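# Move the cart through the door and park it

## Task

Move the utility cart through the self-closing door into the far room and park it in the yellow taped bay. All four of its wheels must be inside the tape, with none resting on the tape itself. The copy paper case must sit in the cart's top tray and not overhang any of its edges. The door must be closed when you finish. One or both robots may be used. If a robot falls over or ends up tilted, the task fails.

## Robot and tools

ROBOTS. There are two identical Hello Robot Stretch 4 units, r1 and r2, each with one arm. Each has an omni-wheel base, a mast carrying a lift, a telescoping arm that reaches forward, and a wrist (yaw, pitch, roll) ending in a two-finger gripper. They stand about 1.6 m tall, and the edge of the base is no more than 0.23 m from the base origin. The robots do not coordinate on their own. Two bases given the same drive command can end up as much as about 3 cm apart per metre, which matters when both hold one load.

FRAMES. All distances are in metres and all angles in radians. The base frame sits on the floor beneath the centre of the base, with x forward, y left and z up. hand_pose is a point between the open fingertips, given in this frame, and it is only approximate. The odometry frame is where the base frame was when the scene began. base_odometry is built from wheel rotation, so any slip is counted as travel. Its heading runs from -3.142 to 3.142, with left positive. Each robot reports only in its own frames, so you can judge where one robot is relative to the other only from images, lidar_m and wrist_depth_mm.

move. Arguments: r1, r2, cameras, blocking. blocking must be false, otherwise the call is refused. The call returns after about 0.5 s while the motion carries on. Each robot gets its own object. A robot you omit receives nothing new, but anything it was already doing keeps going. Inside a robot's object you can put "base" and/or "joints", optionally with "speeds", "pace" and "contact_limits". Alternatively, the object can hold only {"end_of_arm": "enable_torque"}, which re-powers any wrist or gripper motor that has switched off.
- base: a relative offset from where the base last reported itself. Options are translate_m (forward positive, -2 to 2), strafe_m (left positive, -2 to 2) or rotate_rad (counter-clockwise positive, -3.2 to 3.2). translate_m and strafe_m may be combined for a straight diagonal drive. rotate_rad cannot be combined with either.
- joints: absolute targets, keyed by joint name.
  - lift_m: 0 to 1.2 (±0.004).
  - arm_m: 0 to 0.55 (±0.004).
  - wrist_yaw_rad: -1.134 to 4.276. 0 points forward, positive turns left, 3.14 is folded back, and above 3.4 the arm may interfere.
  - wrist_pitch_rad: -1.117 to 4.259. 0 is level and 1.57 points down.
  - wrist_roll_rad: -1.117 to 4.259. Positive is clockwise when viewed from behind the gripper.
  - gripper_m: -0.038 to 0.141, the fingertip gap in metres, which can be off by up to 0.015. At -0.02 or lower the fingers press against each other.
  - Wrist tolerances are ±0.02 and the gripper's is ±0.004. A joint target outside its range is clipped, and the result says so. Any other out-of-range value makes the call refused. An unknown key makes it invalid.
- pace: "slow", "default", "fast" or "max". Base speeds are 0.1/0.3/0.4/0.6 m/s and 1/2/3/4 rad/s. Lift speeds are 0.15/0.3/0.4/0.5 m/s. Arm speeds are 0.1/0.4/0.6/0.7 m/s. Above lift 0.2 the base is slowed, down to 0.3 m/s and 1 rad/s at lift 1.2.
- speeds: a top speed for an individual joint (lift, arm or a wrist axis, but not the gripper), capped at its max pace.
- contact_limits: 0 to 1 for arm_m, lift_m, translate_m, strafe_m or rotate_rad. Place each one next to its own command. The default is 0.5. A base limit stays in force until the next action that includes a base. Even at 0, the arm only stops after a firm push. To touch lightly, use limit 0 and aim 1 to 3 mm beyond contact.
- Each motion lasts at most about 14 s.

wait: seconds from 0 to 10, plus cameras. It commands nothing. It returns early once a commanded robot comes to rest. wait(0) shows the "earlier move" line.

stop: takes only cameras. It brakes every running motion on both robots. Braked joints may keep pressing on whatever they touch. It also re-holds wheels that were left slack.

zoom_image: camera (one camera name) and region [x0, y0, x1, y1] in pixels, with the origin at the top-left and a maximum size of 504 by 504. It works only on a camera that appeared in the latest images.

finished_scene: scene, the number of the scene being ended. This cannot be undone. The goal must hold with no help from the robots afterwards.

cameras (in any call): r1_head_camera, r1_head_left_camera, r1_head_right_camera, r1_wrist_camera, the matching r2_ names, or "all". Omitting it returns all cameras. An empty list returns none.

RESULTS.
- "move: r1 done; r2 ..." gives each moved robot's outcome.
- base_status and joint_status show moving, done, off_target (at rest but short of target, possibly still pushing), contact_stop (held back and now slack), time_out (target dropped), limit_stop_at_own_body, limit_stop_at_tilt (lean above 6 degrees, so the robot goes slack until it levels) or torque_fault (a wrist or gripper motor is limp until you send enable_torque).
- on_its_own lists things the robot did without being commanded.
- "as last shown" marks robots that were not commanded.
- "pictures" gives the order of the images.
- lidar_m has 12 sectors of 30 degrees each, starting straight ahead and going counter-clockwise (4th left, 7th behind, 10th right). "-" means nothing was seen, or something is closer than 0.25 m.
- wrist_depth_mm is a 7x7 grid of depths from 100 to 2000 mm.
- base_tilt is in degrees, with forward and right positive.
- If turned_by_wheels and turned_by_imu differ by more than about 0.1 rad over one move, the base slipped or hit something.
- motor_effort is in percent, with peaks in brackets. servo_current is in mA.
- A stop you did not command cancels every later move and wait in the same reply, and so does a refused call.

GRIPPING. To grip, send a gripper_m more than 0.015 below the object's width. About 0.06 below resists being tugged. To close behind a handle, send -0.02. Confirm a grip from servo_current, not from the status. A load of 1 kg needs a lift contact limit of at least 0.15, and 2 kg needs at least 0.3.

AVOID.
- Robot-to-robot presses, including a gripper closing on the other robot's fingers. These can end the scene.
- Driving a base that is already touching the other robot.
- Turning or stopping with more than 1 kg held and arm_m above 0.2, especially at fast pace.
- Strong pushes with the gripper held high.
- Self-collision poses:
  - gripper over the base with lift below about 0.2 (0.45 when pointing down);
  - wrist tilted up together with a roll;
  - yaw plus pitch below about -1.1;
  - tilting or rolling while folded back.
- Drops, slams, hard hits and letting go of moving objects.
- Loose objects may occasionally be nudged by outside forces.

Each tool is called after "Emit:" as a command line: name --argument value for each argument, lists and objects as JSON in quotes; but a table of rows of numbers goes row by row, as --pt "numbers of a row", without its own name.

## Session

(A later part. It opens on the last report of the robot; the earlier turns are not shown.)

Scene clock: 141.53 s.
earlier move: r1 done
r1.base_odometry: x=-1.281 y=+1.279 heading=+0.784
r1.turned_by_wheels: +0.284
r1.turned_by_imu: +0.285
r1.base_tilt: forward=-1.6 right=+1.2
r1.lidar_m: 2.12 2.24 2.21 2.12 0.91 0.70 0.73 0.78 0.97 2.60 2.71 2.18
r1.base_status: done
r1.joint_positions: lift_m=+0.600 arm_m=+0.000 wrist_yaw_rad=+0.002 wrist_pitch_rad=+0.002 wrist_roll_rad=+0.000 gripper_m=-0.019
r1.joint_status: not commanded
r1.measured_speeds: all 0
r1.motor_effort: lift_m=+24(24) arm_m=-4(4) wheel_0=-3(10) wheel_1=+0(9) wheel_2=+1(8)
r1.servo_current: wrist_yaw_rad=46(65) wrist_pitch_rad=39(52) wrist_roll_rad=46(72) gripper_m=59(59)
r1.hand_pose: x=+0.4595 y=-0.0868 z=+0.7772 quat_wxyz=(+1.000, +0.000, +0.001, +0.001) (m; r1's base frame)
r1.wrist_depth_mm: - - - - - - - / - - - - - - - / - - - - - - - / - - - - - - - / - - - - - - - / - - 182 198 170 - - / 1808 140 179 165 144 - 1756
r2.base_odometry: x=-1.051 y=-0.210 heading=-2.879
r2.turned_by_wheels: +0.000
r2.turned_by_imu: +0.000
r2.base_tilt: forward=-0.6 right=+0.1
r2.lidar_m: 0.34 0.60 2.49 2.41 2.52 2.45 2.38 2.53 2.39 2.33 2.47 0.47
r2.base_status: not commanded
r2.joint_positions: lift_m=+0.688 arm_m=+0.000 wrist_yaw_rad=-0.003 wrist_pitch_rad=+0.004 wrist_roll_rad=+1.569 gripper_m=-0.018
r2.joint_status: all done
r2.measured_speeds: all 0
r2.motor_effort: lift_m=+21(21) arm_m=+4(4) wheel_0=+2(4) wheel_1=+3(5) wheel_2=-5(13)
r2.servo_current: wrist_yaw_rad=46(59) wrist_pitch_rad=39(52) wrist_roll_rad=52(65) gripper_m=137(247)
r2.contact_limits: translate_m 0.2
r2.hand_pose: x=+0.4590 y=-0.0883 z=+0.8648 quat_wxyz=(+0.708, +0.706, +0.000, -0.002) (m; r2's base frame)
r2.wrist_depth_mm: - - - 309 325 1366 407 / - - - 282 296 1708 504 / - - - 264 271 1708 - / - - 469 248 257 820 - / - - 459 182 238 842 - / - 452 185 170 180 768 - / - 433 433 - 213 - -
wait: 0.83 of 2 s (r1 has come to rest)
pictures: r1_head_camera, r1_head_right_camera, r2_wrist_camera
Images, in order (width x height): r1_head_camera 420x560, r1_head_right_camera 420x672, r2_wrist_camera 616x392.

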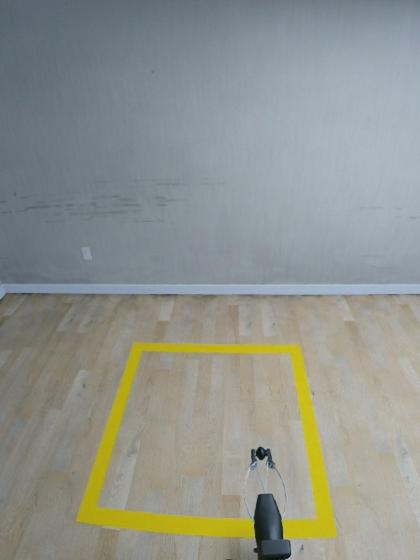

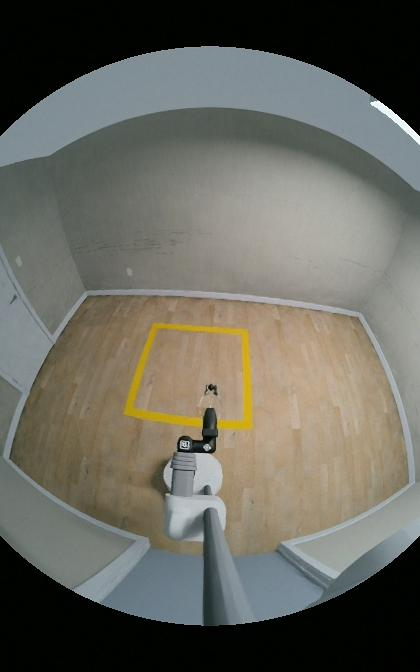

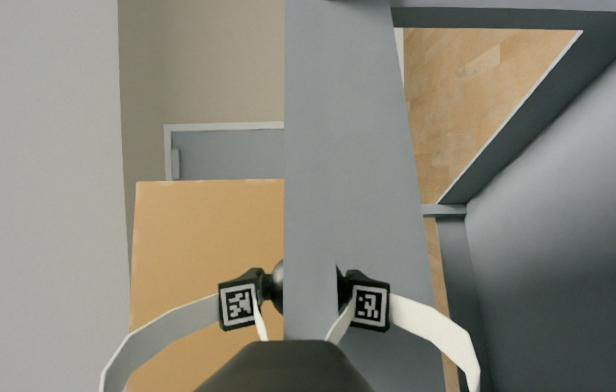

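Emit:
move --blocking false --r1 '{"base":{"translate_m":-1.0},"joints":{"lift_m":0.5,"arm_m":0.3},"pace":"slow","contact_limits":{"translate_m":0.7}}' --r2 '{"base":{"strafe_m":0.4,"translate_m":-0.09},"pace":"slow"}' --cameras '[]'

Emit:
wait --seconds 6 --cameras '["r2_head_camera"]'

Emit:
wait --seconds 6 --cameras '["r1_head_camera","r1_head_right_camera"]'

Scene clock: 153.10 s.
move: r1 moving; r2 moving
r1.base_odometry: x=-1.289 y=+1.270 heading=+0.784
r1.turned_by_wheels: +0.000
r1.turned_by_imu: -0.001
r1.base_tilt: forward=-1.6 right=+1.3
r1.lidar_m: 2.13 2.27 2.19 2.13 0.87 0.70 0.70 0.75 0.96 2.57 2.70 2.21
r1.base_status: translate_m moving
r1.joint_positions: lift_m=+0.575 arm_m=+0.013 wrist_yaw_rad=+0.002 wrist_pitch_rad=+0.002 wrist_roll_rad=+0.000 gripper_m=-0.019
r1.joint_status: lift_m moving; arm_m moving
r1.measured_speeds: translate_m=-0.048 strafe_m=+0.001 rotate_rad=+0.002 lift_m=-0.097 arm_m=+0.049 wrist_yaw_rad=+0.000 wrist_pitch_rad=+0.000 wrist_roll_rad=+0.000
r1.motor_effort: lift_m=+11(22) arm_m=+4(7) wheel_0=-7(7) wheel_1=-5(5) wheel_2=+4(6)
r1.servo_current: wrist_yaw_rad=46(59) wrist_pitch_rad=39(52) wrist_roll_rad=39(59) gripper_m=52(59)
r1.contact_limits: translate_m 0.7
r1.hand_pose: x=+0.4721 y=-0.0868 z=+0.7528 quat_wxyz=(+1.000, +0.000, +0.001, +0.001) (m; r1's base frame)
r1.wrist_depth_mm: - - - - - - - / - - - - - - - / - - - - - - - / - - - - - - - / - - - - - - - / - - 183 198 170 - - / 1808 1661 178 165 154 1618 1618
r2.base_odometry: x=-1.045 y=-0.221 heading=-2.879
r2.turned_by_wheels: +0.000
r2.turned_by_imu: +0.000
r2.base_tilt: forward=-0.6 right=+0.0
r2.lidar_m: 0.35 0.71 2.47 2.39 2.52 2.46 2.37 2.54 2.40 2.35 2.51 0.42
r2.base_status: translate_m moving; strafe_m moving
r2.joint_positions: lift_m=+0.688 arm_m=+0.000 wrist_yaw_rad=-0.003 wrist_pitch_rad=+0.004 wrist_roll_rad=+1.569 gripper_m=-0.018
r2.joint_status: not commanded
r2.measured_speeds: translate_m=-0.011 strafe_m=+0.050 rotate_rad=+0.000 lift_m=+0.000 arm_m=+0.000 wrist_yaw_rad=+0.000 wrist_pitch_rad=+0.000 wrist_roll_rad=+0.000
r2.motor_effort: lift_m=+21(21) arm_m=+4(4) wheel_0=-11(16) wheel_1=+7(7) wheel_2=+7(8)
r2.servo_current: wrist_yaw_rad=59(59) wrist_pitch_rad=39(46) wrist_roll_rad=59(65) gripper_m=130(137)
r2.hand_pose: x=+0.4590 y=-0.0883 z=+0.8648 quat_wxyz=(+0.708, +0.706, +0.000, -0.002) (m; r2's base frame)
r2.wrist_depth_mm: - - - 314 324 1576 415 / - - - 282 294 1756 508 / - - - 263 271 1756 - / - - 469 193 254 842 - / - - 459 182 238 - - / - 449 185 170 181 788 - / - 436 436 - 213 - -
pictures: none
No camera images: "cameras" was empty.

Scene clock: 157.93 s.
earlier move: r1 moving; r2 done
r1.base_odometry: x=-1.623 y=+0.938 heading=+0.784
r1.turned_by_wheels: +0.000
r1.turned_by_imu: +0.000
r1.base_tilt: forward=-1.6 right=+1.3
r1.lidar_m: 2.60 2.74 2.22 0.62 0.31 0.26 0.25 0.26 0.41 0.83 2.68 2.70
r1.base_status: translate_m moving
r1.joint_positions: lift_m=+0.500 arm_m=+0.300 wrist_yaw_rad=+0.002 wrist_pitch_rad=+0.002 wrist_roll_rad=+0.000 gripper_m=-0.019
r1.joint_status: all done
r1.measured_speeds: translate_m=-0.100 strafe_m=+0.000 rotate_rad=-0.003 lift_m=+0.000 arm_m=+0.000 wrist_yaw_rad=+0.000 wrist_pitch_rad=+0.000 wrist_roll_rad=+0.000
r1.motor_effort: lift_m=+12(22) arm_m=+4(8) wheel_0=-7(8) wheel_1=-3(7) wheel_2=+4(7)
r1.servo_current: wrist_yaw_rad=33(72) wrist_pitch_rad=39(52) wrist_roll_rad=59(65) gripper_m=52(59)
r1.contact_limits: translate_m 0.7
r1.hand_pose: x=+0.7594 y=-0.0868 z=+0.6781 quat_wxyz=(+1.000, +0.000, +0.001, +0.001) (m; r1's base frame)
r1.wrist_depth_mm: - - - - - - - / - - - - - - - / - - - - - - - / - - - - - - - / - - - - - - - / - - - 198 - - - / 1708 1618 171 183 154 1537 1618
r2.base_odometry: x=-0.860 y=-0.573 heading=-2.879
r2.turned_by_wheels: +0.000
r2.turned_by_imu: -0.001
r2.base_tilt: forward=-0.7 right=+0.1
r2.lidar_m: 0.37 2.74 2.09 2.00 2.15 2.33 2.26 2.39 2.80 2.72 0.49 0.41
r2.base_status: done
r2.joint_positions: lift_m=+0.688 arm_m=+0.000 wrist_yaw_rad=-0.008 wrist_pitch_rad=+0.003 wrist_roll_rad=+1.569 gripper_m=-0.019
r2.joint_status: not commanded
r2.measured_speeds: all 0
r2.motor_effort: lift_m=+21(21) arm_m=+4(4) wheel_0=-6(18) wheel_1=+4(8) wheel_2=+6(8)
r2.servo_current: wrist_yaw_rad=59(72) wrist_pitch_rad=39(52) wrist_roll_rad=33(65) gripper_m=85(137)
r2.hand_pose: x=+0.4586 y=-0.0897 z=+0.8650 quat_wxyz=(+0.708, +0.706, -0.002, -0.004) (m; r2's base frame)
r2.wrist_depth_mm: - - - 151 207 699 - / - 413 407 155 212 778 - / - 442 430 159 217 798 - / - - 459 163 223 - - / - - 484 168 227 - - / - - 189 170 181 1618 492 / - - - - 238 1576 1205
wait: 4.83 of 6 s (r2 has come to rest)
pictures: r2_head_camera
Images, in order (width x height): r2_head_camera 420x560.

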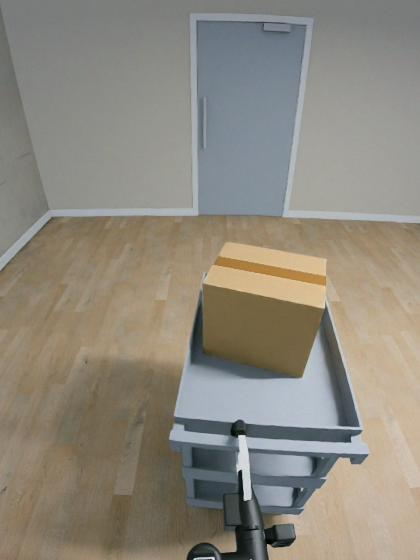

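Scene clock: 163.87 s.
earlier move: r1 done
r1.base_odometry: x=-1.988 y=+0.574 heading=+0.784
r1.turned_by_wheels: +0.001
r1.turned_by_imu: -0.001
r1.base_tilt: forward=-1.5 right=+1.2
r1.lidar_m: 3.10 0.45 0.35 0.86 2.28 0.30 0.25 - 0.25 0.26 0.61 3.22
r1.base_status: done
r1.joint_positions: lift_m=+0.500 arm_m=+0.300 wrist_yaw_rad=+0.002 wrist_pitch_rad=+0.002 wrist_roll_rad=+0.000 gripper_m=-0.019
r1.joint_status: all done
r1.measured_speeds: all 0
r1.motor_effort: lift_m=+14(22) arm_m=+4(8) wheel_0=-4(14) wheel_1=-8(20) wheel_2=+14(22)
r1.servo_current: wrist_yaw_rad=59(78) wrist_pitch_rad=39(52) wrist_roll_rad=39(72) gripper_m=46(59)
r1.contact_limits: translate_m 0.7
r1.hand_pose: x=+0.7594 y=-0.0868 z=+0.6780 quat_wxyz=(+1.000, +0.000, +0.001, +0.001) (m; r1's base frame)
r1.wrist_depth_mm: - - - - - - - / - - - - - - - / - - - - - - - / - - - - - - - / - - - - - - - / - - - 198 - - - / 1708 1618 179 184 144 1537 1576
r2.base_odometry: x=-0.860 y=-0.573 heading=-2.879
r2.turned_by_wheels: +0.000
r2.turned_by_imu: +0.001
r2.base_tilt: forward=-0.7 right=+0.1
r2.lidar_m: 0.39 2.70 2.09 1.99 2.15 2.32 2.26 2.40 2.81 2.72 0.48 0.39
r2.base_status: done
r2.joint_positions: lift_m=+0.688 arm_m=+0.000 wrist_yaw_rad=-0.008 wrist_pitch_rad=+0.003 wrist_roll_rad=+1.569 gripper_m=-0.019
r2.joint_status: not commanded
r2.measured_speeds: all 0
r2.motor_effort: lift_m=+21(21) arm_m=+4(4) wheel_0=-7(18) wheel_1=+3(8) wheel_2=+6(8)
r2.servo_current: wrist_yaw_rad=52(72) wrist_pitch_rad=33(52) wrist_roll_rad=46(65) gripper_m=85(137)
r2.hand_pose: x=+0.4586 y=-0.0897 z=+0.8650 quat_wxyz=(+0.708, +0.706, -0.002, -0.004) (m; r2's base frame)
r2.wrist_depth_mm: - - - 152 208 699 - / - 413 410 154 212 788 - / - 442 436 159 216 809 - / - - 459 163 222 - - / - - 488 167 228 - - / - - 188 171 181 1661 496 / - - - - 239 1618 1229
wait: 5.93 of 6 s (r1 has come to rest)
pictures: r1_head_camera, r1_head_right_camera
Images, in order (width x height): r1_head_camera 420x560, r1_head_right_camera 420x672.

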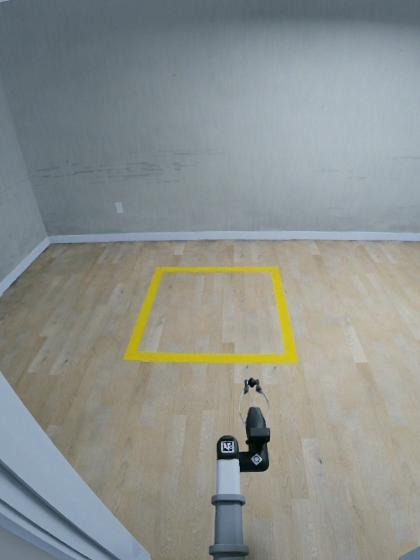

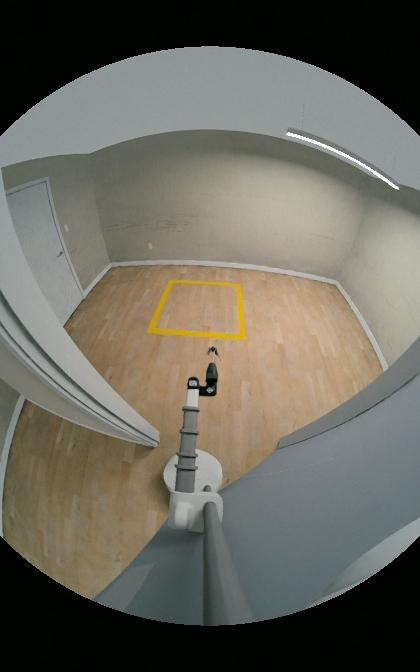

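Emit:
move --blocking false --cameras '[]' --r1 '{"base":{"translate_m":-1.0},"pace":"slow","contact_limits":{"translate_m":0.7}}'

Emit:
wait --seconds 10 --cameras '["r1_head_camera","r1_head_right_camera"]'

Scene clock: 192.77 s.
move: r1 moving
r1.base_odometry: x=-1.997 y=+0.565 heading=+0.784
r1.turned_by_wheels: +0.000
r1.turned_by_imu: +0.000
r1.base_tilt: forward=-1.5 right=+1.2
r1.lidar_m: 3.12 0.43 0.35 0.89 2.29 0.31 0.25 - 0.25 0.26 0.61 3.23
r1.base_status: translate_m moving
r1.joint_positions: lift_m=+0.500 arm_m=+0.300 wrist_yaw_rad=+0.002 wrist_pitch_rad=+0.002 wrist_roll_rad=+0.000 gripper_m=-0.019
r1.joint_status: not commanded
r1.measured_speeds: translate_m=-0.049 strafe_m=+0.000 rotate_rad=+0.001 lift_m=+0.000 arm_m=+0.000 wrist_yaw_rad=+0.000 wrist_pitch_rad=+0.000 wrist_roll_rad=+0.000
r1.motor_effort: lift_m=+14(14) arm_m=+4(4) wheel_0=-3(6) wheel_1=-10(12) wheel_2=+20(20)
r1.servo_current: wrist_yaw_rad=46(65) wrist_pitch_rad=39(46) wrist_roll_rad=46(65) gripper_m=52(59)
r1.contact_limits: translate_m 0.7
r1.hand_pose: x=+0.7594 y=-0.0868 z=+0.6780 quat_wxyz=(+1.000, +0.000, +0.001, +0.001) (m; r1's base frame)
r1.wrist_depth_mm: - - - - - - - / - - - - - - - / - - - - - - - / - - - - - - - / - - - - - - - / - - - 198 - - - / 1708 1618 179 183 144 1464 1618
r2: as last shown
r2.turned_by_imu: +0.000
r2.lidar_m: 0.39 2.75 2.07 2.00 2.14 2.36 2.27 2.41 2.80 2.71 0.53 0.39
r2.motor_effort: lift_m=+21(21) arm_m=+4(4) wheel_0=-6(7) wheel_1=+4(4) wheel_2=+6(6)
r2.servo_current: wrist_yaw_rad=59(72) wrist_pitch_rad=46(46) wrist_roll_rad=59(59) gripper_m=85(98)
r2.wrist_depth_mm: - - - 152 208 699 - / - 413 410 155 212 788 - / - 439 430 158 216 809 - / - - 459 163 221 - - / - - 488 167 227 - - / - - 189 171 181 1618 496 / - - - - 239 1661 1229
pictures: none
No camera images: "cameras" was empty.

Scene clock: 202.77 s.
earlier move: r1 moving
r1.base_odometry: x=-2.688 y=-0.124 heading=+0.785
r1.turned_by_wheels: +0.001
r1.turned_by_imu: +0.044
r1.base_tilt: forward=-1.5 right=+1.2
r1.lidar_m: 0.33 1.19 1.79 2.21 2.37 3.46 1.27 3.34 2.58 2.50 1.54 0.34
r1.base_status: translate_m moving
r1.joint_positions: lift_m=+0.500 arm_m=+0.300 wrist_yaw_rad=+0.005 wrist_pitch_rad=+0.002 wrist_roll_rad=+0.000 gripper_m=-0.019
r1.joint_status: not commanded
r1.measured_speeds: translate_m=-0.050 strafe_m=+0.000 rotate_rad=+0.009 lift_m=+0.000 arm_m=+0.000 wrist_yaw_rad=+0.000 wrist_pitch_rad=+0.000 wrist_roll_rad=+0.000
r1.motor_effort: lift_m=+15(15) arm_m=-4(4) wheel_0=+1(18) wheel_1=-2(13) wheel_2=+11(23)
r1.servo_current: wrist_yaw_rad=65(72) wrist_pitch_rad=39(52) wrist_roll_rad=59(72) gripper_m=59(65)
r1.contact_limits: translate_m 0.7
r1.hand_pose: x=+0.7597 y=-0.0861 z=+0.6779 quat_wxyz=(+1.000, +0.000, +0.001, +0.002) (m; r1's base frame)
r1.wrist_depth_mm: - - - - - - - / - - - - - - - / - - - - - - - / - - - - - - - / - 723 - - - - - / - 768 - 198 - - - / - 140 179 184 154 1537 1576
r2.base_odometry: x=-0.860 y=-0.573 heading=-2.879
r2.turned_by_wheels: +0.000
r2.turned_by_imu: +0.001
r2.base_tilt: forward=-0.7 right=+0.1
r2.lidar_m: 0.39 2.72 2.08 1.98 2.16 2.32 2.27 2.40 2.79 2.72 0.51 0.43
r2.base_status: not commanded
r2.joint_positions: lift_m=+0.688 arm_m=+0.000 wrist_yaw_rad=-0.008 wrist_pitch_rad=+0.003 wrist_roll_rad=+1.569 gripper_m=-0.019
r2.joint_status: not commanded
r2.measured_speeds: all 0
r2.motor_effort: lift_m=+21(21) arm_m=+4(4) wheel_0=-6(7) wheel_1=+3(4) wheel_2=+6(6)
r2.servo_current: wrist_yaw_rad=59(72) wrist_pitch_rad=39(52) wrist_roll_rad=52(59) gripper_m=91(104)
r2.hand_pose: x=+0.4586 y=-0.0897 z=+0.8650 quat_wxyz=(+0.708, +0.706, -0.002, -0.004) (m; r2's base frame)
r2.wrist_depth_mm: - - - 151 207 699 - / - 413 407 155 212 788 - / - 439 433 158 217 788 - / - - 455 164 223 - - / - - 484 167 229 - - / - - 189 171 181 1618 496 / - - - - 238 1618 1205
wait: 10.00 s; no rest
pictures: r1_head_camera, r1_head_right_camera
Images, in order (width x height): r1_head_camera 420x560, r1_head_right_camera 420x672.

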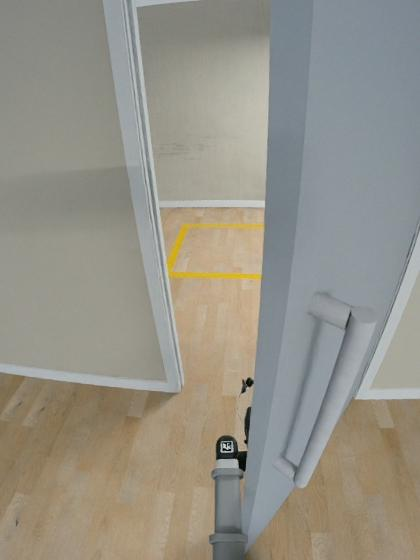

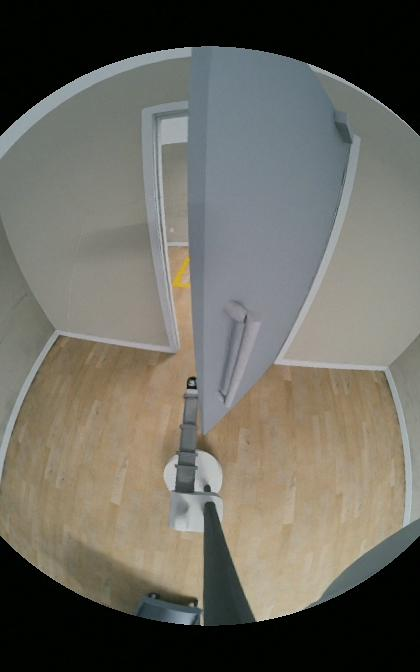

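Emit:
move --blocking false --cameras '[]' --r1 '{"base":{"strafe_m":-0.72},"pace":"slow","contact_limits":{"strafe_m":0.7}}'

Emit:
wait --seconds 10 --cameras '["r1_head_camera","r1_head_right_camera"]'

Scene clock: 208.67 s.
earlier move: r1 done
move: r1 moving
r1.base_odometry: x=-2.686 y=-0.143 heading=+0.787
r1.turned_by_wheels: +0.002
r1.turned_by_imu: +0.002
r1.base_tilt: forward=-1.5 right=+1.2
r1.lidar_m: 0.34 1.23 1.79 2.21 2.38 1.27 1.26 3.27 2.54 2.50 1.56 0.37
r1.base_status: strafe_m moving
r1.joint_positions: lift_m=+0.500 arm_m=+0.300 wrist_yaw_rad=+0.005 wrist_pitch_rad=+0.002 wrist_roll_rad=+0.000 gripper_m=-0.019
r1.joint_status: not commanded
r1.measured_speeds: translate_m=+0.000 strafe_m=-0.056 rotate_rad=-0.001 lift_m=+0.000 arm_m=+0.000 wrist_yaw_rad=+0.000 wrist_pitch_rad=+0.000 wrist_roll_rad=+0.000
r1.motor_effort: lift_m=+15(15) arm_m=-4(4) wheel_0=+21(21) wheel_1=-3(7) wheel_2=+11(12)
r1.servo_current: wrist_yaw_rad=59(65) wrist_pitch_rad=46(46) wrist_roll_rad=59(59) gripper_m=52(59)
r1.contact_limits: strafe_m 0.7
r1.hand_pose: x=+0.7597 y=-0.0861 z=+0.6779 quat_wxyz=(+1.000, +0.000, +0.001, +0.002) (m; r1's base frame)
r1.wrist_depth_mm: - - - - - - - / - - - - - - - / - - - - - - - / - - - - - - - / - - - - - - - / - 788 - 198 - - - / - 707 179 184 154 1537 1576
r2: as last shown
r2.turned_by_imu: +0.000
r2.base_tilt: forward=-0.6 right=+0.1
r2.lidar_m: 0.41 2.74 2.09 2.01 2.17 2.32 2.25 2.43 2.76 2.71 0.50 0.40
r2.servo_current: wrist_yaw_rad=59(59) wrist_pitch_rad=39(46) wrist_roll_rad=46(52) gripper_m=91(98)
r2.wrist_depth_mm: - - - 151 208 691 - / - 413 410 155 212 778 - / - 442 427 158 216 809 - / - - 459 163 223 - - / - - 480 167 229 - - / - - 189 171 181 1618 496 / - - - - 238 1618 1205
pictures: none
No camera images: "cameras" was empty.

Scene clock: 215.90 s.
earlier move: r1 contact_stop
r1.base_odometry: x=-2.554 y=-0.198 heading=+1.459
r1.turned_by_wheels: +0.672
r1.turned_by_imu: +0.692
r1.base_tilt: forward=-1.6 right=+1.3
r1.lidar_m: 0.61 2.11 2.35 2.70 1.32 1.37 2.82 2.40 2.32 1.29 0.74 0.52
r1.base_status: strafe_m contact_stop (by the wheels' count: -0.197 of -0.720)
r1.joint_positions: lift_m=+0.500 arm_m=+0.300 wrist_yaw_rad=+0.003 wrist_pitch_rad=+0.002 wrist_roll_rad=+0.000 gripper_m=-0.019
r1.joint_status: not commanded
r1.measured_speeds: all 0
r1.on_its_own: the wheels are slack since a contact_stop
r1.motor_effort: lift_m=+15(15) arm_m=-4(5) wheel_0=+0(34) wheel_1=+0(7) wheel_2=+0(19)
r1.servo_current: wrist_yaw_rad=59(72) wrist_pitch_rad=46(52) wrist_roll_rad=52(72) gripper_m=52(65)
r1.contact_limits: strafe_m 0.7
r1.hand_pose: x=+0.7596 y=-0.0867 z=+0.6779 quat_wxyz=(+1.000, +0.000, +0.001, +0.001) (m; r1's base frame)
r1.wrist_depth_mm: - - - - - - - / - 1863 - - - - - / - 1921 - - - - - / - 1863 - - - - - / - - - - - 627 - / - 1808 183 199 170 627 - / 1618 1499 163 146 144 621 -
r2.base_odometry: x=-0.860 y=-0.573 heading=-2.879
r2.turned_by_wheels: +0.000
r2.turned_by_imu: +0.001
r2.base_tilt: forward=-0.6 right=+0.1
r2.lidar_m: 0.43 2.73 2.07 2.00 2.15 2.34 2.27 2.39 2.77 2.73 0.50 0.42
r2.base_status: not commanded
r2.joint_positions: lift_m=+0.688 arm_m=+0.000 wrist_yaw_rad=-0.008 wrist_pitch_rad=+0.003 wrist_roll_rad=+1.569 gripper_m=-0.019
r2.joint_status: not commanded
r2.measured_speeds: all 0
r2.motor_effort: lift_m=+21(21) arm_m=+4(5) wheel_0=-7(7) wheel_1=+3(4) wheel_2=+6(6)
r2.servo_current: wrist_yaw_rad=65(72) wrist_pitch_rad=46(52) wrist_roll_rad=39(72) gripper_m=98(104)
r2.hand_pose: x=+0.4586 y=-0.0897 z=+0.8650 quat_wxyz=(+0.708, +0.706, -0.002, -0.004) (m; r2's base frame)
r2.wrist_depth_mm: - - - 152 208 691 - / - 413 407 155 212 788 - / - 439 433 159 217 798 - / - - 455 163 222 - - / - - 488 167 228 - - / - - 188 171 181 1661 496 / - - - - 239 1618 1205
wait: 7.23 of 10 s (r1 has come to rest)
pictures: r1_head_camera, r1_head_right_camera
Images, in order (width x height): r1_head_camera 420x560, r1_head_right_camera 420x672.

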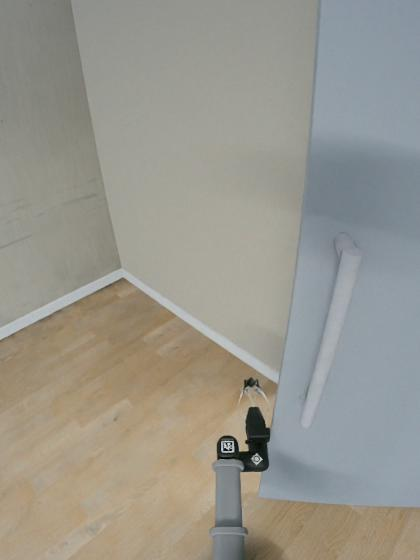

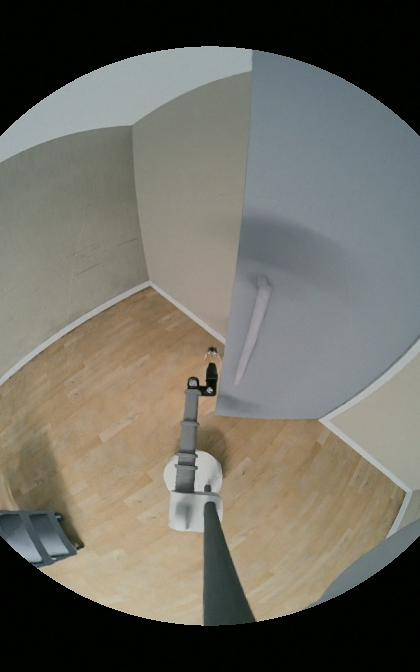

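Emit:
move --blocking false --cameras '[]' --r1 '{"base":{"rotate_rad":-0.6},"pace":"slow","contact_limits":{"rotate_rad":1.0}}'

Emit:
wait --seconds 6 --cameras '["r1_head_camera","r1_head_right_camera"]'

Scene clock: 233.23 s.
move: r1 moving
r1.base_odometry: x=-2.554 y=-0.198 heading=+1.333
r1.turned_by_wheels: -0.126
r1.turned_by_imu: -0.127
r1.base_tilt: forward=-1.6 right=+1.3
r1.lidar_m: 1.12 1.81 2.34 2.55 1.35 1.34 3.09 2.45 2.38 1.42 1.09 1.08
r1.base_status: rotate_rad moving
r1.joint_positions: lift_m=+0.500 arm_m=+0.300 wrist_yaw_rad=+0.003 wrist_pitch_rad=+0.002 wrist_roll_rad=+0.000 gripper_m=-0.019
r1.joint_status: not commanded
r1.measured_speeds: translate_m=+0.001 strafe_m=+0.002 rotate_rad=-0.488 lift_m=+0.000 arm_m=+0.000 wrist_yaw_rad=+0.000 wrist_pitch_rad=+0.000 wrist_roll_rad=+0.000
r1.motor_effort: lift_m=+15(15) arm_m=-4(4) wheel_0=+6(8) wheel_1=+8(8) wheel_2=+5(7)
r1.servo_current: wrist_yaw_rad=39(59) wrist_pitch_rad=46(46) wrist_roll_rad=46(59) gripper_m=59(59)
r1.contact_limits: rotate_rad 1
r1.hand_pose: x=+0.7596 y=-0.0867 z=+0.6779 quat_wxyz=(+1.000, +0.000, +0.001, +0.001) (m; r1's base frame)
r1.wrist_depth_mm: - - - - - 549 521 / 1808 - - - - 554 525 / 1808 - - - - 554 525 / 1756 - - - - - 530 / - - - - - - 530 / 1756 - 183 198 170 - 539 / 1661 139 163 146 144 - 530
r2: as last shown
r2.base_tilt: forward=-0.7 right=+0.1
r2.lidar_m: 0.41 2.71 2.07 1.99 2.14 2.33 2.27 2.40 2.78 2.72 0.52 0.41
r2.motor_effort: lift_m=+21(21) arm_m=+4(4) wheel_0=-6(7) wheel_1=+3(4) wheel_2=+6(6)
r2.servo_current: wrist_yaw_rad=59(65) wrist_pitch_rad=39(52) wrist_roll_rad=46(52) gripper_m=91(98)
r2.wrist_depth_mm: - - - 151 208 699 - / - 413 410 155 212 788 - / - 442 433 159 217 798 - / - - 455 163 222 - - / - - 484 167 229 - - / - - 189 171 181 1661 496 / - - - - 238 1618 1205
pictures: none
No camera images: "cameras" was empty.

Scene clock: 234.57 s.
earlier move: r1 done
r1.base_odometry: x=-2.554 y=-0.198 heading=+0.860
r1.turned_by_wheels: -0.474
r1.turned_by_imu: -0.476
r1.base_tilt: forward=-1.6 right=+1.3
r1.lidar_m: 1.08 1.19 1.94 2.33 2.62 1.33 1.35 2.96 2.39 2.39 1.34 1.08
r1.base_status: done
r1.joint_positions: lift_m=+0.500 arm_m=+0.300 wrist_yaw_rad=+0.002 wrist_pitch_rad=+0.002 wrist_roll_rad=+0.000 gripper_m=-0.019
r1.joint_status: not commanded
r1.measured_speeds: all 0
r1.motor_effort: lift_m=+15(15) arm_m=-4(4) wheel_0=+2(8) wheel_1=+3(8) wheel_2=+2(7)
r1.servo_current: wrist_yaw_rad=39(72) wrist_pitch_rad=46(52) wrist_roll_rad=33(65) gripper_m=52(59)
r1.contact_limits: rotate_rad 1
r1.hand_pose: x=+0.7596 y=-0.0867 z=+0.6779 quat_wxyz=(+1.000, +0.000, +0.001, +0.001) (m; r1's base frame)
r1.wrist_depth_mm: - - - - 554 539 525 / 554 - - - 559 544 525 / - - - - 559 544 530 / - - - - 564 544 530 / - - - - 554 544 535 / - - 183 198 559 549 530 / - 132 163 146 144 544 539
r2.base_odometry: x=-0.860 y=-0.573 heading=-2.879
r2.turned_by_wheels: +0.000
r2.turned_by_imu: +0.000
r2.base_tilt: forward=-0.7 right=+0.1
r2.lidar_m: 0.41 2.72 2.09 2.00 2.14 2.34 2.27 2.43 2.80 2.71 0.52 0.41
r2.base_status: not commanded
r2.joint_positions: lift_m=+0.688 arm_m=+0.000 wrist_yaw_rad=-0.008 wrist_pitch_rad=+0.003 wrist_roll_rad=+1.569 gripper_m=-0.019
r2.joint_status: not commanded
r2.measured_speeds: all 0
r2.motor_effort: lift_m=+21(21) arm_m=+4(4) wheel_0=-7(7) wheel_1=+3(4) wheel_2=+6(6)
r2.servo_current: wrist_yaw_rad=65(72) wrist_pitch_rad=46(52) wrist_roll_rad=59(59) gripper_m=91(104)
r2.hand_pose: x=+0.4586 y=-0.0897 z=+0.8650 quat_wxyz=(+0.708, +0.706, -0.002, -0.004) (m; r2's base frame)
r2.wrist_depth_mm: - - - 151 206 707 - / - 415 410 155 212 788 - / - 439 430 159 217 809 - / - - 455 163 222 - - / - - 484 167 228 - - / - - 189 170 181 1576 496 / - - - - 239 1661 1182
wait: 1.33 of 6 s (r1 has come to rest)
pictures: r1_head_camera, r1_head_right_camera
Images, in order (width x height): r1_head_camera 420x560, r1_head_right_camera 420x672.

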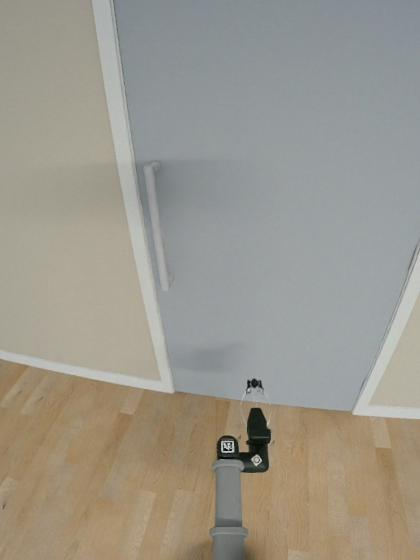

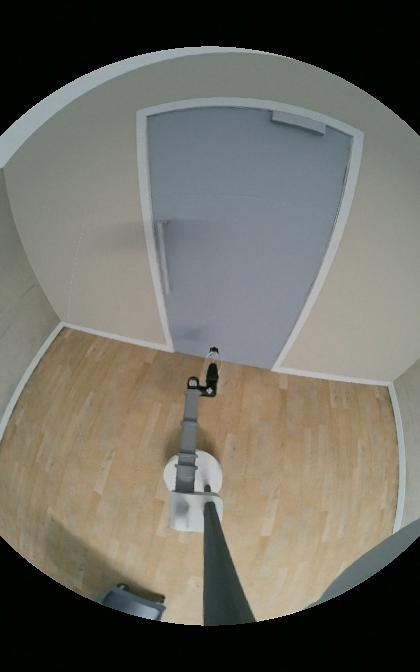

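Emit:
move --blocking false --cameras '[]' --r1 '{"base":{"translate_m":-0.15,"strafe_m":-0.1},"joints":{"lift_m":0.8,"gripper_m":0.08,"wrist_yaw_rad":-0.4},"pace":"default"}'

Emit:
wait --seconds 3 --cameras '[]'

Emit:
move --blocking false --cameras '[]' --r1 '{"base":{"rotate_rad":0.71},"joints":{"lift_m":0.8,"gripper_m":0.08,"wrist_yaw_rad":-0.4},"pace":"default"}'

Emit:
wait --seconds 4 --cameras '["r1_head_camera","r1_wrist_camera"]'

Scene clock: 275.47 s.
move: r1 moving
r1.base_odometry: x=-2.558 y=-0.232 heading=+0.860
r1.turned_by_wheels: +0.000
r1.turned_by_imu: +0.000
r1.base_tilt: forward=-1.5 right=+1.2
r1.lidar_m: 1.11 1.21 1.95 2.36 2.63 1.32 1.31 2.91 2.38 2.37 1.40 1.13
r1.base_status: translate_m moving; strafe_m moving
r1.joint_positions: lift_m=+0.538 arm_m=+0.300 wrist_yaw_rad=-0.392 wrist_pitch_rad=+0.002 wrist_roll_rad=+0.000 gripper_m=+0.005
r1.joint_status: lift_m moving; wrist_yaw_rad moving; gripper_m moving
r1.measured_speeds: translate_m=-0.114 strafe_m=-0.076 rotate_rad=-0.006 lift_m=+0.146 arm_m=+0.000 wrist_yaw_rad=-0.298 wrist_pitch_rad=+0.000 wrist_roll_rad=+0.000
r1.motor_effort: lift_m=+25(27) arm_m=-4(4) wheel_0=+4(5) wheel_1=-9(12) wheel_2=+8(9)
r1.servo_current: wrist_yaw_rad=39(111) wrist_pitch_rad=46(46) wrist_roll_rad=52(65) gripper_m=59(72)
r1.hand_pose: x=+0.7040 y=-0.1910 z=+0.7152 quat_wxyz=(+0.981, +0.000, +0.001, -0.195) (m; r1's base frame)
r1.wrist_depth_mm: 559 - - - - 723 - / 559 - - - - 732 - / 549 - - - - 732 - / 554 - - - - 715 - / 554 - - - - 723 - / 559 - 186 202 177 741 - / 559 132 158 - 147 - -
r2: as last shown
r2.base_tilt: forward=-0.6 right=+0.1
r2.lidar_m: 0.40 2.74 2.08 1.98 2.16 2.34 2.26 2.41 2.81 2.72 0.51 0.41
r2.motor_effort: lift_m=+21(21) arm_m=+4(4) wheel_0=-6(7) wheel_1=+4(4) wheel_2=+6(6)
r2.servo_current: wrist_yaw_rad=65(72) wrist_pitch_rad=39(46) wrist_roll_rad=46(52) gripper_m=85(98)
r2.wrist_depth_mm: - - - 151 208 691 - / - 413 410 155 212 778 - / - 442 430 158 216 798 - / - - 455 163 222 - - / - - 484 167 229 - - / - - 189 171 181 1618 496 / - - - - 239 1618 1205
pictures: none
No camera images: "cameras" was empty.

Scene clock: 277.23 s.
earlier move: r1 done
r1.base_odometry: x=-2.576 y=-0.376 heading=+0.860
r1.turned_by_wheels: +0.000
r1.turned_by_imu: -0.001
r1.base_tilt: forward=-1.7 right=+1.3
r1.lidar_m: 1.21 1.27 2.19 2.47 2.74 1.23 1.22 2.80 2.29 2.27 1.52 1.22
r1.base_status: done
r1.joint_positions: lift_m=+0.800 arm_m=+0.300 wrist_yaw_rad=-0.397 wrist_pitch_rad=+0.002 wrist_roll_rad=+0.000 gripper_m=+0.080
r1.joint_status: all done
r1.measured_speeds: all 0
r1.motor_effort: lift_m=+24(27) arm_m=-4(4) wheel_0=+2(6) wheel_1=-2(12) wheel_2=+1(9)
r1.servo_current: wrist_yaw_rad=26(111) wrist_pitch_rad=46(46) wrist_roll_rad=59(65) gripper_m=39(85)
r1.hand_pose: x=+0.7030 y=-0.1922 z=+0.9772 quat_wxyz=(+0.980, +0.000, +0.001, -0.197) (m; r1's base frame)
r1.wrist_depth_mm: - - - - 809 - - / - - - - 809 - - / - - - - - - - / - - - - - - - / - - - - - - - / - - 195 - 186 - - / - 149 - 137 - - -
r2.base_odometry: x=-0.860 y=-0.573 heading=-2.879
r2.turned_by_wheels: +0.000
r2.turned_by_imu: +0.000
r2.base_tilt: forward=-0.7 right=+0.1
r2.lidar_m: 0.40 2.72 2.08 1.99 2.15 2.33 2.27 2.43 2.79 2.71 0.52 0.41
r2.base_status: not commanded
r2.joint_positions: lift_m=+0.688 arm_m=+0.000 wrist_yaw_rad=-0.008 wrist_pitch_rad=+0.003 wrist_roll_rad=+1.569 gripper_m=-0.019
r2.joint_status: not commanded
r2.measured_speeds: all 0
r2.motor_effort: lift_m=+21(21) arm_m=+4(4) wheel_0=-6(7) wheel_1=+4(4) wheel_2=+6(6)
r2.servo_current: wrist_yaw_rad=59(72) wrist_pitch_rad=46(46) wrist_roll_rad=46(59) gripper_m=91(104)
r2.hand_pose: x=+0.4586 y=-0.0897 z=+0.8650 quat_wxyz=(+0.708, +0.706, -0.002, -0.004) (m; r2's base frame)
r2.wrist_depth_mm: - - - 151 207 691 - / - 413 410 155 213 788 - / - 439 433 159 217 798 - / - - 459 163 223 - - / - - 488 167 227 - - / - - 189 171 181 1661 500 / - - - - 238 1708 1229
wait: 1.77 of 3 s (r1 has come to rest)
pictures: none
No camera images: "cameras" was empty.

Scene clock: 277.73 s.
move: r1 moving
r1.base_odometry: x=-2.576 y=-0.376 heading=+1.112
r1.turned_by_wheels: +0.252
r1.turned_by_imu: +0.253
r1.base_tilt: forward=-1.6 right=+1.3
r1.lidar_m: 1.23 1.61 2.46 2.50 1.29 1.21 3.61 2.44 2.25 1.99 1.33 1.22
r1.base_status: rotate_rad moving
r1.joint_positions: lift_m=+0.800 arm_m=+0.300 wrist_yaw_rad=-0.398 wrist_pitch_rad=+0.002 wrist_roll_rad=+0.000 gripper_m=+0.080
r1.joint_status: all done
r1.measured_speeds: translate_m=+0.000 strafe_m=-0.001 rotate_rad=+0.969 lift_m=+0.000 arm_m=+0.000 wrist_yaw_rad=+0.000 wrist_pitch_rad=+0.000 wrist_roll_rad=+0.000
r1.motor_effort: lift_m=+24(24) arm_m=-3(4) wheel_0=-7(8) wheel_1=-6(8) wheel_2=-8(8)
r1.servo_current: wrist_yaw_rad=46(59) wrist_pitch_rad=46(46) wrist_roll_rad=52(59) gripper_m=46(46)
r1.hand_pose: x=+0.7029 y=-0.1923 z=+0.9772 quat_wxyz=(+0.980, +0.000, +0.001, -0.198) (m; r1's base frame)
r1.wrist_depth_mm: - - - - - - 750 / 668 - - - - - 768 / 676 - - - - - 741 / 668 - - - - - 750 / 661 - - - - - 750 / - - 194 - 186 - 759 / - 149 - 137 - - -
r2: as last shown
r2.base_tilt: forward=-0.7 right=+0.0
r2.lidar_m: 0.38 2.77 2.07 2.00 2.14 2.34 2.27 2.41 2.80 2.72 0.50 0.42
r2.motor_effort: lift_m=+21(21) arm_m=+4(4) wheel_0=-7(7) wheel_1=+3(4) wheel_2=+6(6)
r2.servo_current: wrist_yaw_rad=52(65) wrist_pitch_rad=33(46) wrist_roll_rad=52(59) gripper_m=91(98)
r2.wrist_depth_mm: - - - 151 208 707 - / - 410 410 155 212 798 - / - 442 433 158 216 798 - / - - 455 163 222 - - / - - 484 167 228 - - / - - 189 170 181 1618 496 / - - - - 239 1618 1229
pictures: none
No camera images: "cameras" was empty.

Scene clock: 278.73 s.
earlier move: r1 done
r1.base_odometry: x=-2.576 y=-0.377 heading=+1.570
r1.turned_by_wheels: +0.458
r1.turned_by_imu: +0.461
r1.base_tilt: forward=-1.6 right=+1.3
r1.lidar_m: 1.52 2.47 2.47 3.01 1.23 4.01 2.54 2.27 2.21 1.35 1.22 1.23
r1.base_status: done
r1.joint_positions: lift_m=+0.800 arm_m=+0.300 wrist_yaw_rad=-0.398 wrist_pitch_rad=+0.002 wrist_roll_rad=+0.000 gripper_m=+0.080
r1.joint_status: all done
r1.measured_speeds: all 0
r1.motor_effort: lift_m=+24(24) arm_m=-4(4) wheel_0=-1(9) wheel_1=+0(8) wheel_2=+0(8)
r1.servo_current: wrist_yaw_rad=52(65) wrist_pitch_rad=39(52) wrist_roll_rad=52(59) gripper_m=39(52)
r1.hand_pose: x=+0.7029 y=-0.1923 z=+0.9772 quat_wxyz=(+0.980, +0.000, +0.001, -0.198) (m; r1's base frame)
r1.wrist_depth_mm: - - - - - - - / - - - - 778 - - / - - - - - - - / - - - - - - - / - - - - - - - / - - 195 - 186 - - / - 149 - 137 - - -
r2.base_odometry: x=-0.860 y=-0.573 heading=-2.879
r2.turned_by_wheels: +0.000
r2.turned_by_imu: +0.000
r2.base_tilt: forward=-0.7 right=+0.1
r2.lidar_m: 0.41 2.73 2.06 2.00 2.13 2.31 2.27 2.41 2.81 2.73 0.51 0.43
r2.base_status: not commanded
r2.joint_positions: lift_m=+0.688 arm_m=+0.000 wrist_yaw_rad=-0.008 wrist_pitch_rad=+0.003 wrist_roll_rad=+1.569 gripper_m=-0.019
r2.joint_status: not commanded
r2.measured_speeds: all 0
r2.motor_effort: lift_m=+21(21) arm_m=+4(4) wheel_0=-7(7) wheel_1=+3(4) wheel_2=+5(6)
r2.servo_current: wrist_yaw_rad=59(65) wrist_pitch_rad=46(46) wrist_roll_rad=52(59) gripper_m=91(98)
r2.hand_pose: x=+0.4586 y=-0.0897 z=+0.8650 quat_wxyz=(+0.708, +0.706, -0.002, -0.004) (m; r2's base frame)
r2.wrist_depth_mm: - - - 151 208 691 - / - 413 404 155 212 788 - / - 442 436 159 217 798 - / - - 455 163 223 - - / - - 488 167 228 - - / - - 189 170 181 1618 500 / - - - - 239 1618 1182
wait: 1.00 of 4 s (r1 has come to rest)
pictures: r1_head_camera, r1_wrist_camera
Images, in order (width x height): r1_head_camera 420x560, r1_wrist_camera 616x392.

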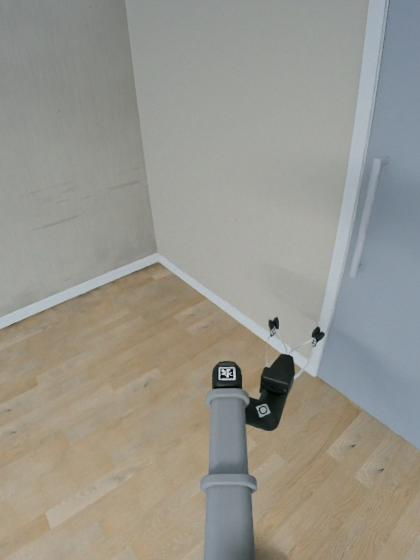

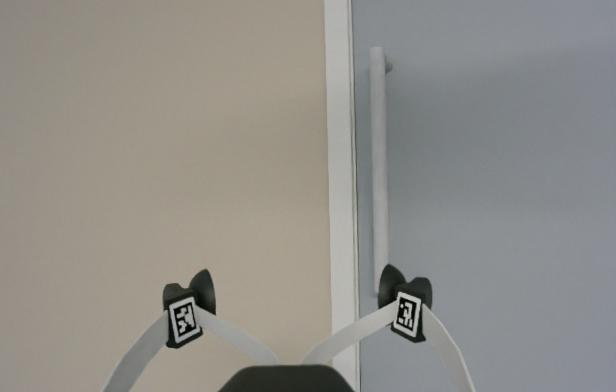

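Emit:
move --blocking false --cameras '[]' --r1 '{"base":{"translate_m":0.377,"strafe_m":-0.348}}'

Emit:
wait --seconds 4 --cameras '["r1_head_camera","r1_wrist_camera"]'

Scene clock: 289.07 s.
move: r1 moving
r1.base_odometry: x=-2.553 y=-0.352 heading=+1.570
r1.turned_by_wheels: +0.000
r1.turned_by_imu: -0.001
r1.base_tilt: forward=-1.6 right=+1.3
r1.lidar_m: 1.47 2.46 2.49 3.04 1.25 4.02 2.50 2.25 2.14 1.33 1.16 1.20
r1.base_status: translate_m moving; strafe_m moving
r1.joint_positions: lift_m=+0.800 arm_m=+0.300 wrist_yaw_rad=-0.398 wrist_pitch_rad=+0.002 wrist_roll_rad=+0.000 gripper_m=+0.080
r1.joint_status: not commanded
r1.measured_speeds: translate_m=+0.093 strafe_m=-0.086 rotate_rad=-0.002 lift_m=+0.000 arm_m=+0.000 wrist_yaw_rad=+0.000 wrist_pitch_rad=+0.000 wrist_roll_rad=+0.000
r1.motor_effort: lift_m=+24(24) arm_m=-4(4) wheel_0=+7(10) wheel_1=-4(6) wheel_2=-7(8)
r1.servo_current: wrist_yaw_rad=52(59) wrist_pitch_rad=46(46) wrist_roll_rad=39(65) gripper_m=46(52)
r1.hand_pose: x=+0.7029 y=-0.1923 z=+0.9772 quat_wxyz=(+0.980, +0.000, +0.001, -0.198) (m; r1's base frame)
r1.wrist_depth_mm: - - - - - - - / - - - - - - - / - - - - 759 - - / - - - - 759 - - / - - - - 759 - - / - - 193 - 185 - - / - 150 - 137 - - -
r2: as last shown
r2.base_tilt: forward=-0.7 right=+0.0
r2.lidar_m: 0.41 2.71 2.10 2.00 2.13 2.33 2.26 2.41 2.80 2.71 0.48 0.41
r2.motor_effort: lift_m=+21(21) arm_m=+4(4) wheel_0=-6(7) wheel_1=+3(4) wheel_2=+6(6)
r2.servo_current: wrist_yaw_rad=59(65) wrist_pitch_rad=39(46) wrist_roll_rad=39(52) gripper_m=98(98)
r2.wrist_depth_mm: - - - 152 207 699 - / - 410 410 155 213 798 - / - 439 433 159 217 798 - / - - 455 163 223 - - / - - 488 167 229 - - / - - 189 171 181 1618 496 / - - - - 238 1618 1205
pictures: none
No camera images: "cameras" was empty.

Scene clock: 291.70 s.
earlier move: r1 done
r1.base_odometry: x=-2.227 y=+0.000 heading=+1.569
r1.turned_by_wheels: +0.000
r1.turned_by_imu: -0.001
r1.base_tilt: forward=-1.6 right=+1.2
r1.lidar_m: 0.80 1.75 2.42 2.96 1.71 4.13 2.59 2.33 1.28 0.82 0.71 0.72
r1.base_status: done
r1.joint_positions: lift_m=+0.800 arm_m=+0.300 wrist_yaw_rad=-0.398 wrist_pitch_rad=+0.002 wrist_roll_rad=+0.000 gripper_m=+0.080
r1.joint_status: not commanded
r1.measured_speeds: all 0
r1.motor_effort: lift_m=+24(24) arm_m=-4(4) wheel_0=+0(12) wheel_1=-3(7) wheel_2=-1(9)
r1.servo_current: wrist_yaw_rad=39(65) wrist_pitch_rad=39(52) wrist_roll_rad=52(72) gripper_m=46(52)
r1.hand_pose: x=+0.7029 y=-0.1923 z=+0.9772 quat_wxyz=(+0.980, +0.000, +0.001, -0.198) (m; r1's base frame)
r1.wrist_depth_mm: - - 413 368 336 306 285 / - - 413 366 338 303 287 / - - 415 368 340 309 286 / - - 415 368 343 307 285 / - - 317 366 342 309 285 / - - 200 368 190 306 289 / - 150 - 143 340 304 286
r2.base_odometry: x=-0.860 y=-0.573 heading=-2.879
r2.turned_by_wheels: +0.000
r2.turned_by_imu: +0.000
r2.base_tilt: forward=-0.7 right=+0.1
r2.lidar_m: 0.40 2.71 2.07 1.99 2.13 2.33 2.26 2.41 2.81 2.72 0.51 0.40
r2.base_status: not commanded
r2.joint_positions: lift_m=+0.688 arm_m=+0.000 wrist_yaw_rad=-0.008 wrist_pitch_rad=+0.003 wrist_roll_rad=+1.569 gripper_m=-0.019
r2.joint_status: not commanded
r2.measured_speeds: all 0
r2.motor_effort: lift_m=+21(21) arm_m=+4(4) wheel_0=-6(7) wheel_1=+3(4) wheel_2=+6(6)
r2.servo_current: wrist_yaw_rad=59(72) wrist_pitch_rad=33(46) wrist_roll_rad=46(59) gripper_m=91(98)
r2.hand_pose: x=+0.4586 y=-0.0897 z=+0.8650 quat_wxyz=(+0.708, +0.706, -0.002, -0.004) (m; r2's base frame)
r2.wrist_depth_mm: - - - 152 207 699 - / - 415 410 155 213 788 - / - 439 433 159 217 809 - / - - 455 163 222 - - / - - 488 167 228 - - / - - 189 170 181 1618 500 / - - - - 239 1618 1229
wait: 2.63 of 4 s (r1 has come to rest)
pictures: r1_head_camera, r1_wrist_camera
Images, in order (width x height): r1_head_camera 420x560, r1_wrist_camera 616x392.

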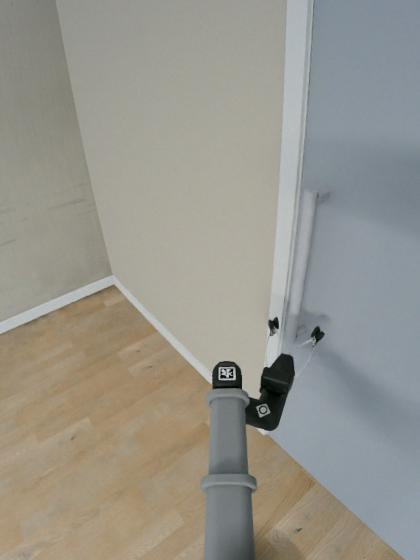

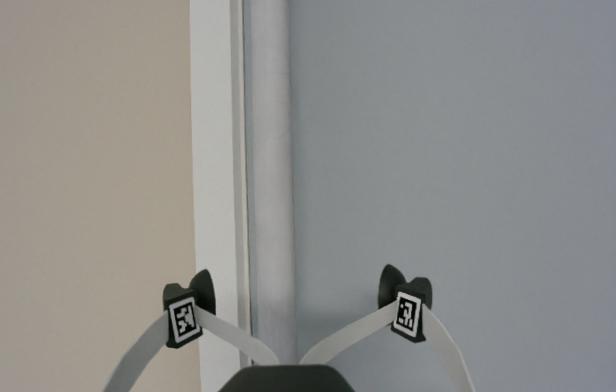

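Emit:
move --blocking false --cameras '[]' --r1 '{"base":{"translate_m":0.102,"strafe_m":-0.022},"pace":"slow","contact_limits":{"translate_m":0.2}}'

Emit:
wait --seconds 4 --cameras '["r1_wrist_camera"]'

Scene clock: 298.67 s.
move: r1 moving
r1.base_odometry: x=-2.225 y=+0.012 heading=+1.570
r1.turned_by_wheels: +0.000
r1.turned_by_imu: +0.000
r1.base_tilt: forward=-1.6 right=+1.3
r1.lidar_m: 0.80 1.73 2.42 2.97 1.73 4.11 2.57 2.32 1.26 0.78 0.70 0.71
r1.base_status: translate_m moving; strafe_m moving
r1.joint_positions: lift_m=+0.800 arm_m=+0.300 wrist_yaw_rad=-0.398 wrist_pitch_rad=+0.002 wrist_roll_rad=+0.000 gripper_m=+0.080
r1.joint_status: not commanded
r1.measured_speeds: translate_m=+0.048 strafe_m=-0.010 rotate_rad=+0.000 lift_m=+0.000 arm_m=+0.000 wrist_yaw_rad=+0.000 wrist_pitch_rad=+0.000 wrist_roll_rad=+0.000
r1.motor_effort: lift_m=+24(24) arm_m=-4(4) wheel_0=+8(8) wheel_1=+3(4) wheel_2=-7(7)
r1.servo_current: wrist_yaw_rad=59(59) wrist_pitch_rad=39(46) wrist_roll_rad=59(59) gripper_m=46(52)
r1.contact_limits: translate_m 0.2
r1.hand_pose: x=+0.7029 y=-0.1923 z=+0.9772 quat_wxyz=(+0.980, +0.000, +0.001, -0.198) (m; r1's base frame)
r1.wrist_depth_mm: - - 399 353 327 297 278 / - - 410 355 330 298 278 / - - 404 359 332 300 279 / - - 407 355 332 300 279 / - - 410 355 334 303 281 / - - 198 359 195 298 278 / - 150 407 143 334 290 282
r2: as last shown
r2.base_tilt: forward=-0.6 right=+0.1
r2.lidar_m: 0.40 2.73 2.08 1.99 2.14 2.31 2.26 2.40 2.79 2.72 0.50 0.40
r2.motor_effort: lift_m=+21(21) arm_m=+4(4) wheel_0=-7(7) wheel_1=+3(4) wheel_2=+6(6)
r2.servo_current: wrist_yaw_rad=59(72) wrist_pitch_rad=46(46) wrist_roll_rad=46(52) gripper_m=91(98)
r2.wrist_depth_mm: - - - 151 207 699 - / - 413 407 155 213 788 - / - 442 433 159 217 798 - / - - 455 163 222 - - / - - 484 167 228 - - / - - 189 171 182 1618 496 / - - - - 240 1618 1205
pictures: none
No camera images: "cameras" was empty.

Scene clock: 300.47 s.
earlier move: r1 done
r1.base_odometry: x=-2.205 y=+0.102 heading=+1.570
r1.turned_by_wheels: +0.000
r1.turned_by_imu: +0.000
r1.base_tilt: forward=-1.6 right=+1.3
r1.lidar_m: 0.69 1.58 2.36 2.89 1.79 4.25 2.66 2.38 1.14 0.71 0.62 0.63
r1.base_status: done
r1.joint_positions: lift_m=+0.800 arm_m=+0.300 wrist_yaw_rad=-0.398 wrist_pitch_rad=+0.002 wrist_roll_rad=+0.000 gripper_m=+0.080
r1.joint_status: not commanded
r1.measured_speeds: all 0
r1.motor_effort: lift_m=+23(24) arm_m=-4(4) wheel_0=+4(9) wheel_1=+3(5) wheel_2=-2(7)
r1.servo_current: wrist_yaw_rad=46(65) wrist_pitch_rad=39(52) wrist_roll_rad=52(65) gripper_m=46(52)
r1.contact_limits: translate_m 0.2
r1.hand_pose: x=+0.7029 y=-0.1923 z=+0.9772 quat_wxyz=(+0.980, +0.000, +0.001, -0.198) (m; r1's base frame)
r1.wrist_depth_mm: 439 370 314 208 257 232 216 / 427 377 314 208 257 234 218 / 430 379 315 208 258 233 218 / 427 382 317 209 260 237 218 / 436 384 312 210 259 235 219 / 439 397 196 209 195 235 220 / - 370 315 143 258 229 220
r2.base_odometry: x=-0.860 y=-0.573 heading=-2.879
r2.turned_by_wheels: +0.000
r2.turned_by_imu: +0.000
r2.base_tilt: forward=-0.7 right=+0.1
r2.lidar_m: 0.41 2.73 2.10 2.01 2.14 2.31 2.24 2.38 2.78 2.71 0.50 0.41
r2.base_status: not commanded
r2.joint_positions: lift_m=+0.688 arm_m=+0.000 wrist_yaw_rad=-0.008 wrist_pitch_rad=+0.003 wrist_roll_rad=+1.569 gripper_m=-0.019
r2.joint_status: not commanded
r2.measured_speeds: all 0
r2.motor_effort: lift_m=+21(21) arm_m=+4(4) wheel_0=-6(7) wheel_1=+4(4) wheel_2=+6(6)
r2.servo_current: wrist_yaw_rad=46(72) wrist_pitch_rad=46(46) wrist_roll_rad=52(59) gripper_m=98(98)
r2.hand_pose: x=+0.4586 y=-0.0897 z=+0.8650 quat_wxyz=(+0.708, +0.706, -0.002, -0.004) (m; r2's base frame)
r2.wrist_depth_mm: - - - 151 208 699 - / - 413 407 155 212 788 - / - 442 430 159 218 798 - / - - 455 163 223 - - / - - 484 167 229 - - / - - 189 171 181 1576 496 / - - - - 238 1618 1205
wait: 1.80 of 4 s (r1 has come to rest)
pictures: r1_wrist_camera
Images, in order (width x height): r1_wrist_camera 616x392.

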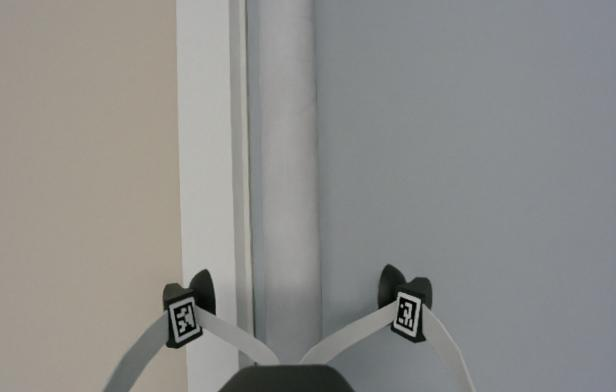

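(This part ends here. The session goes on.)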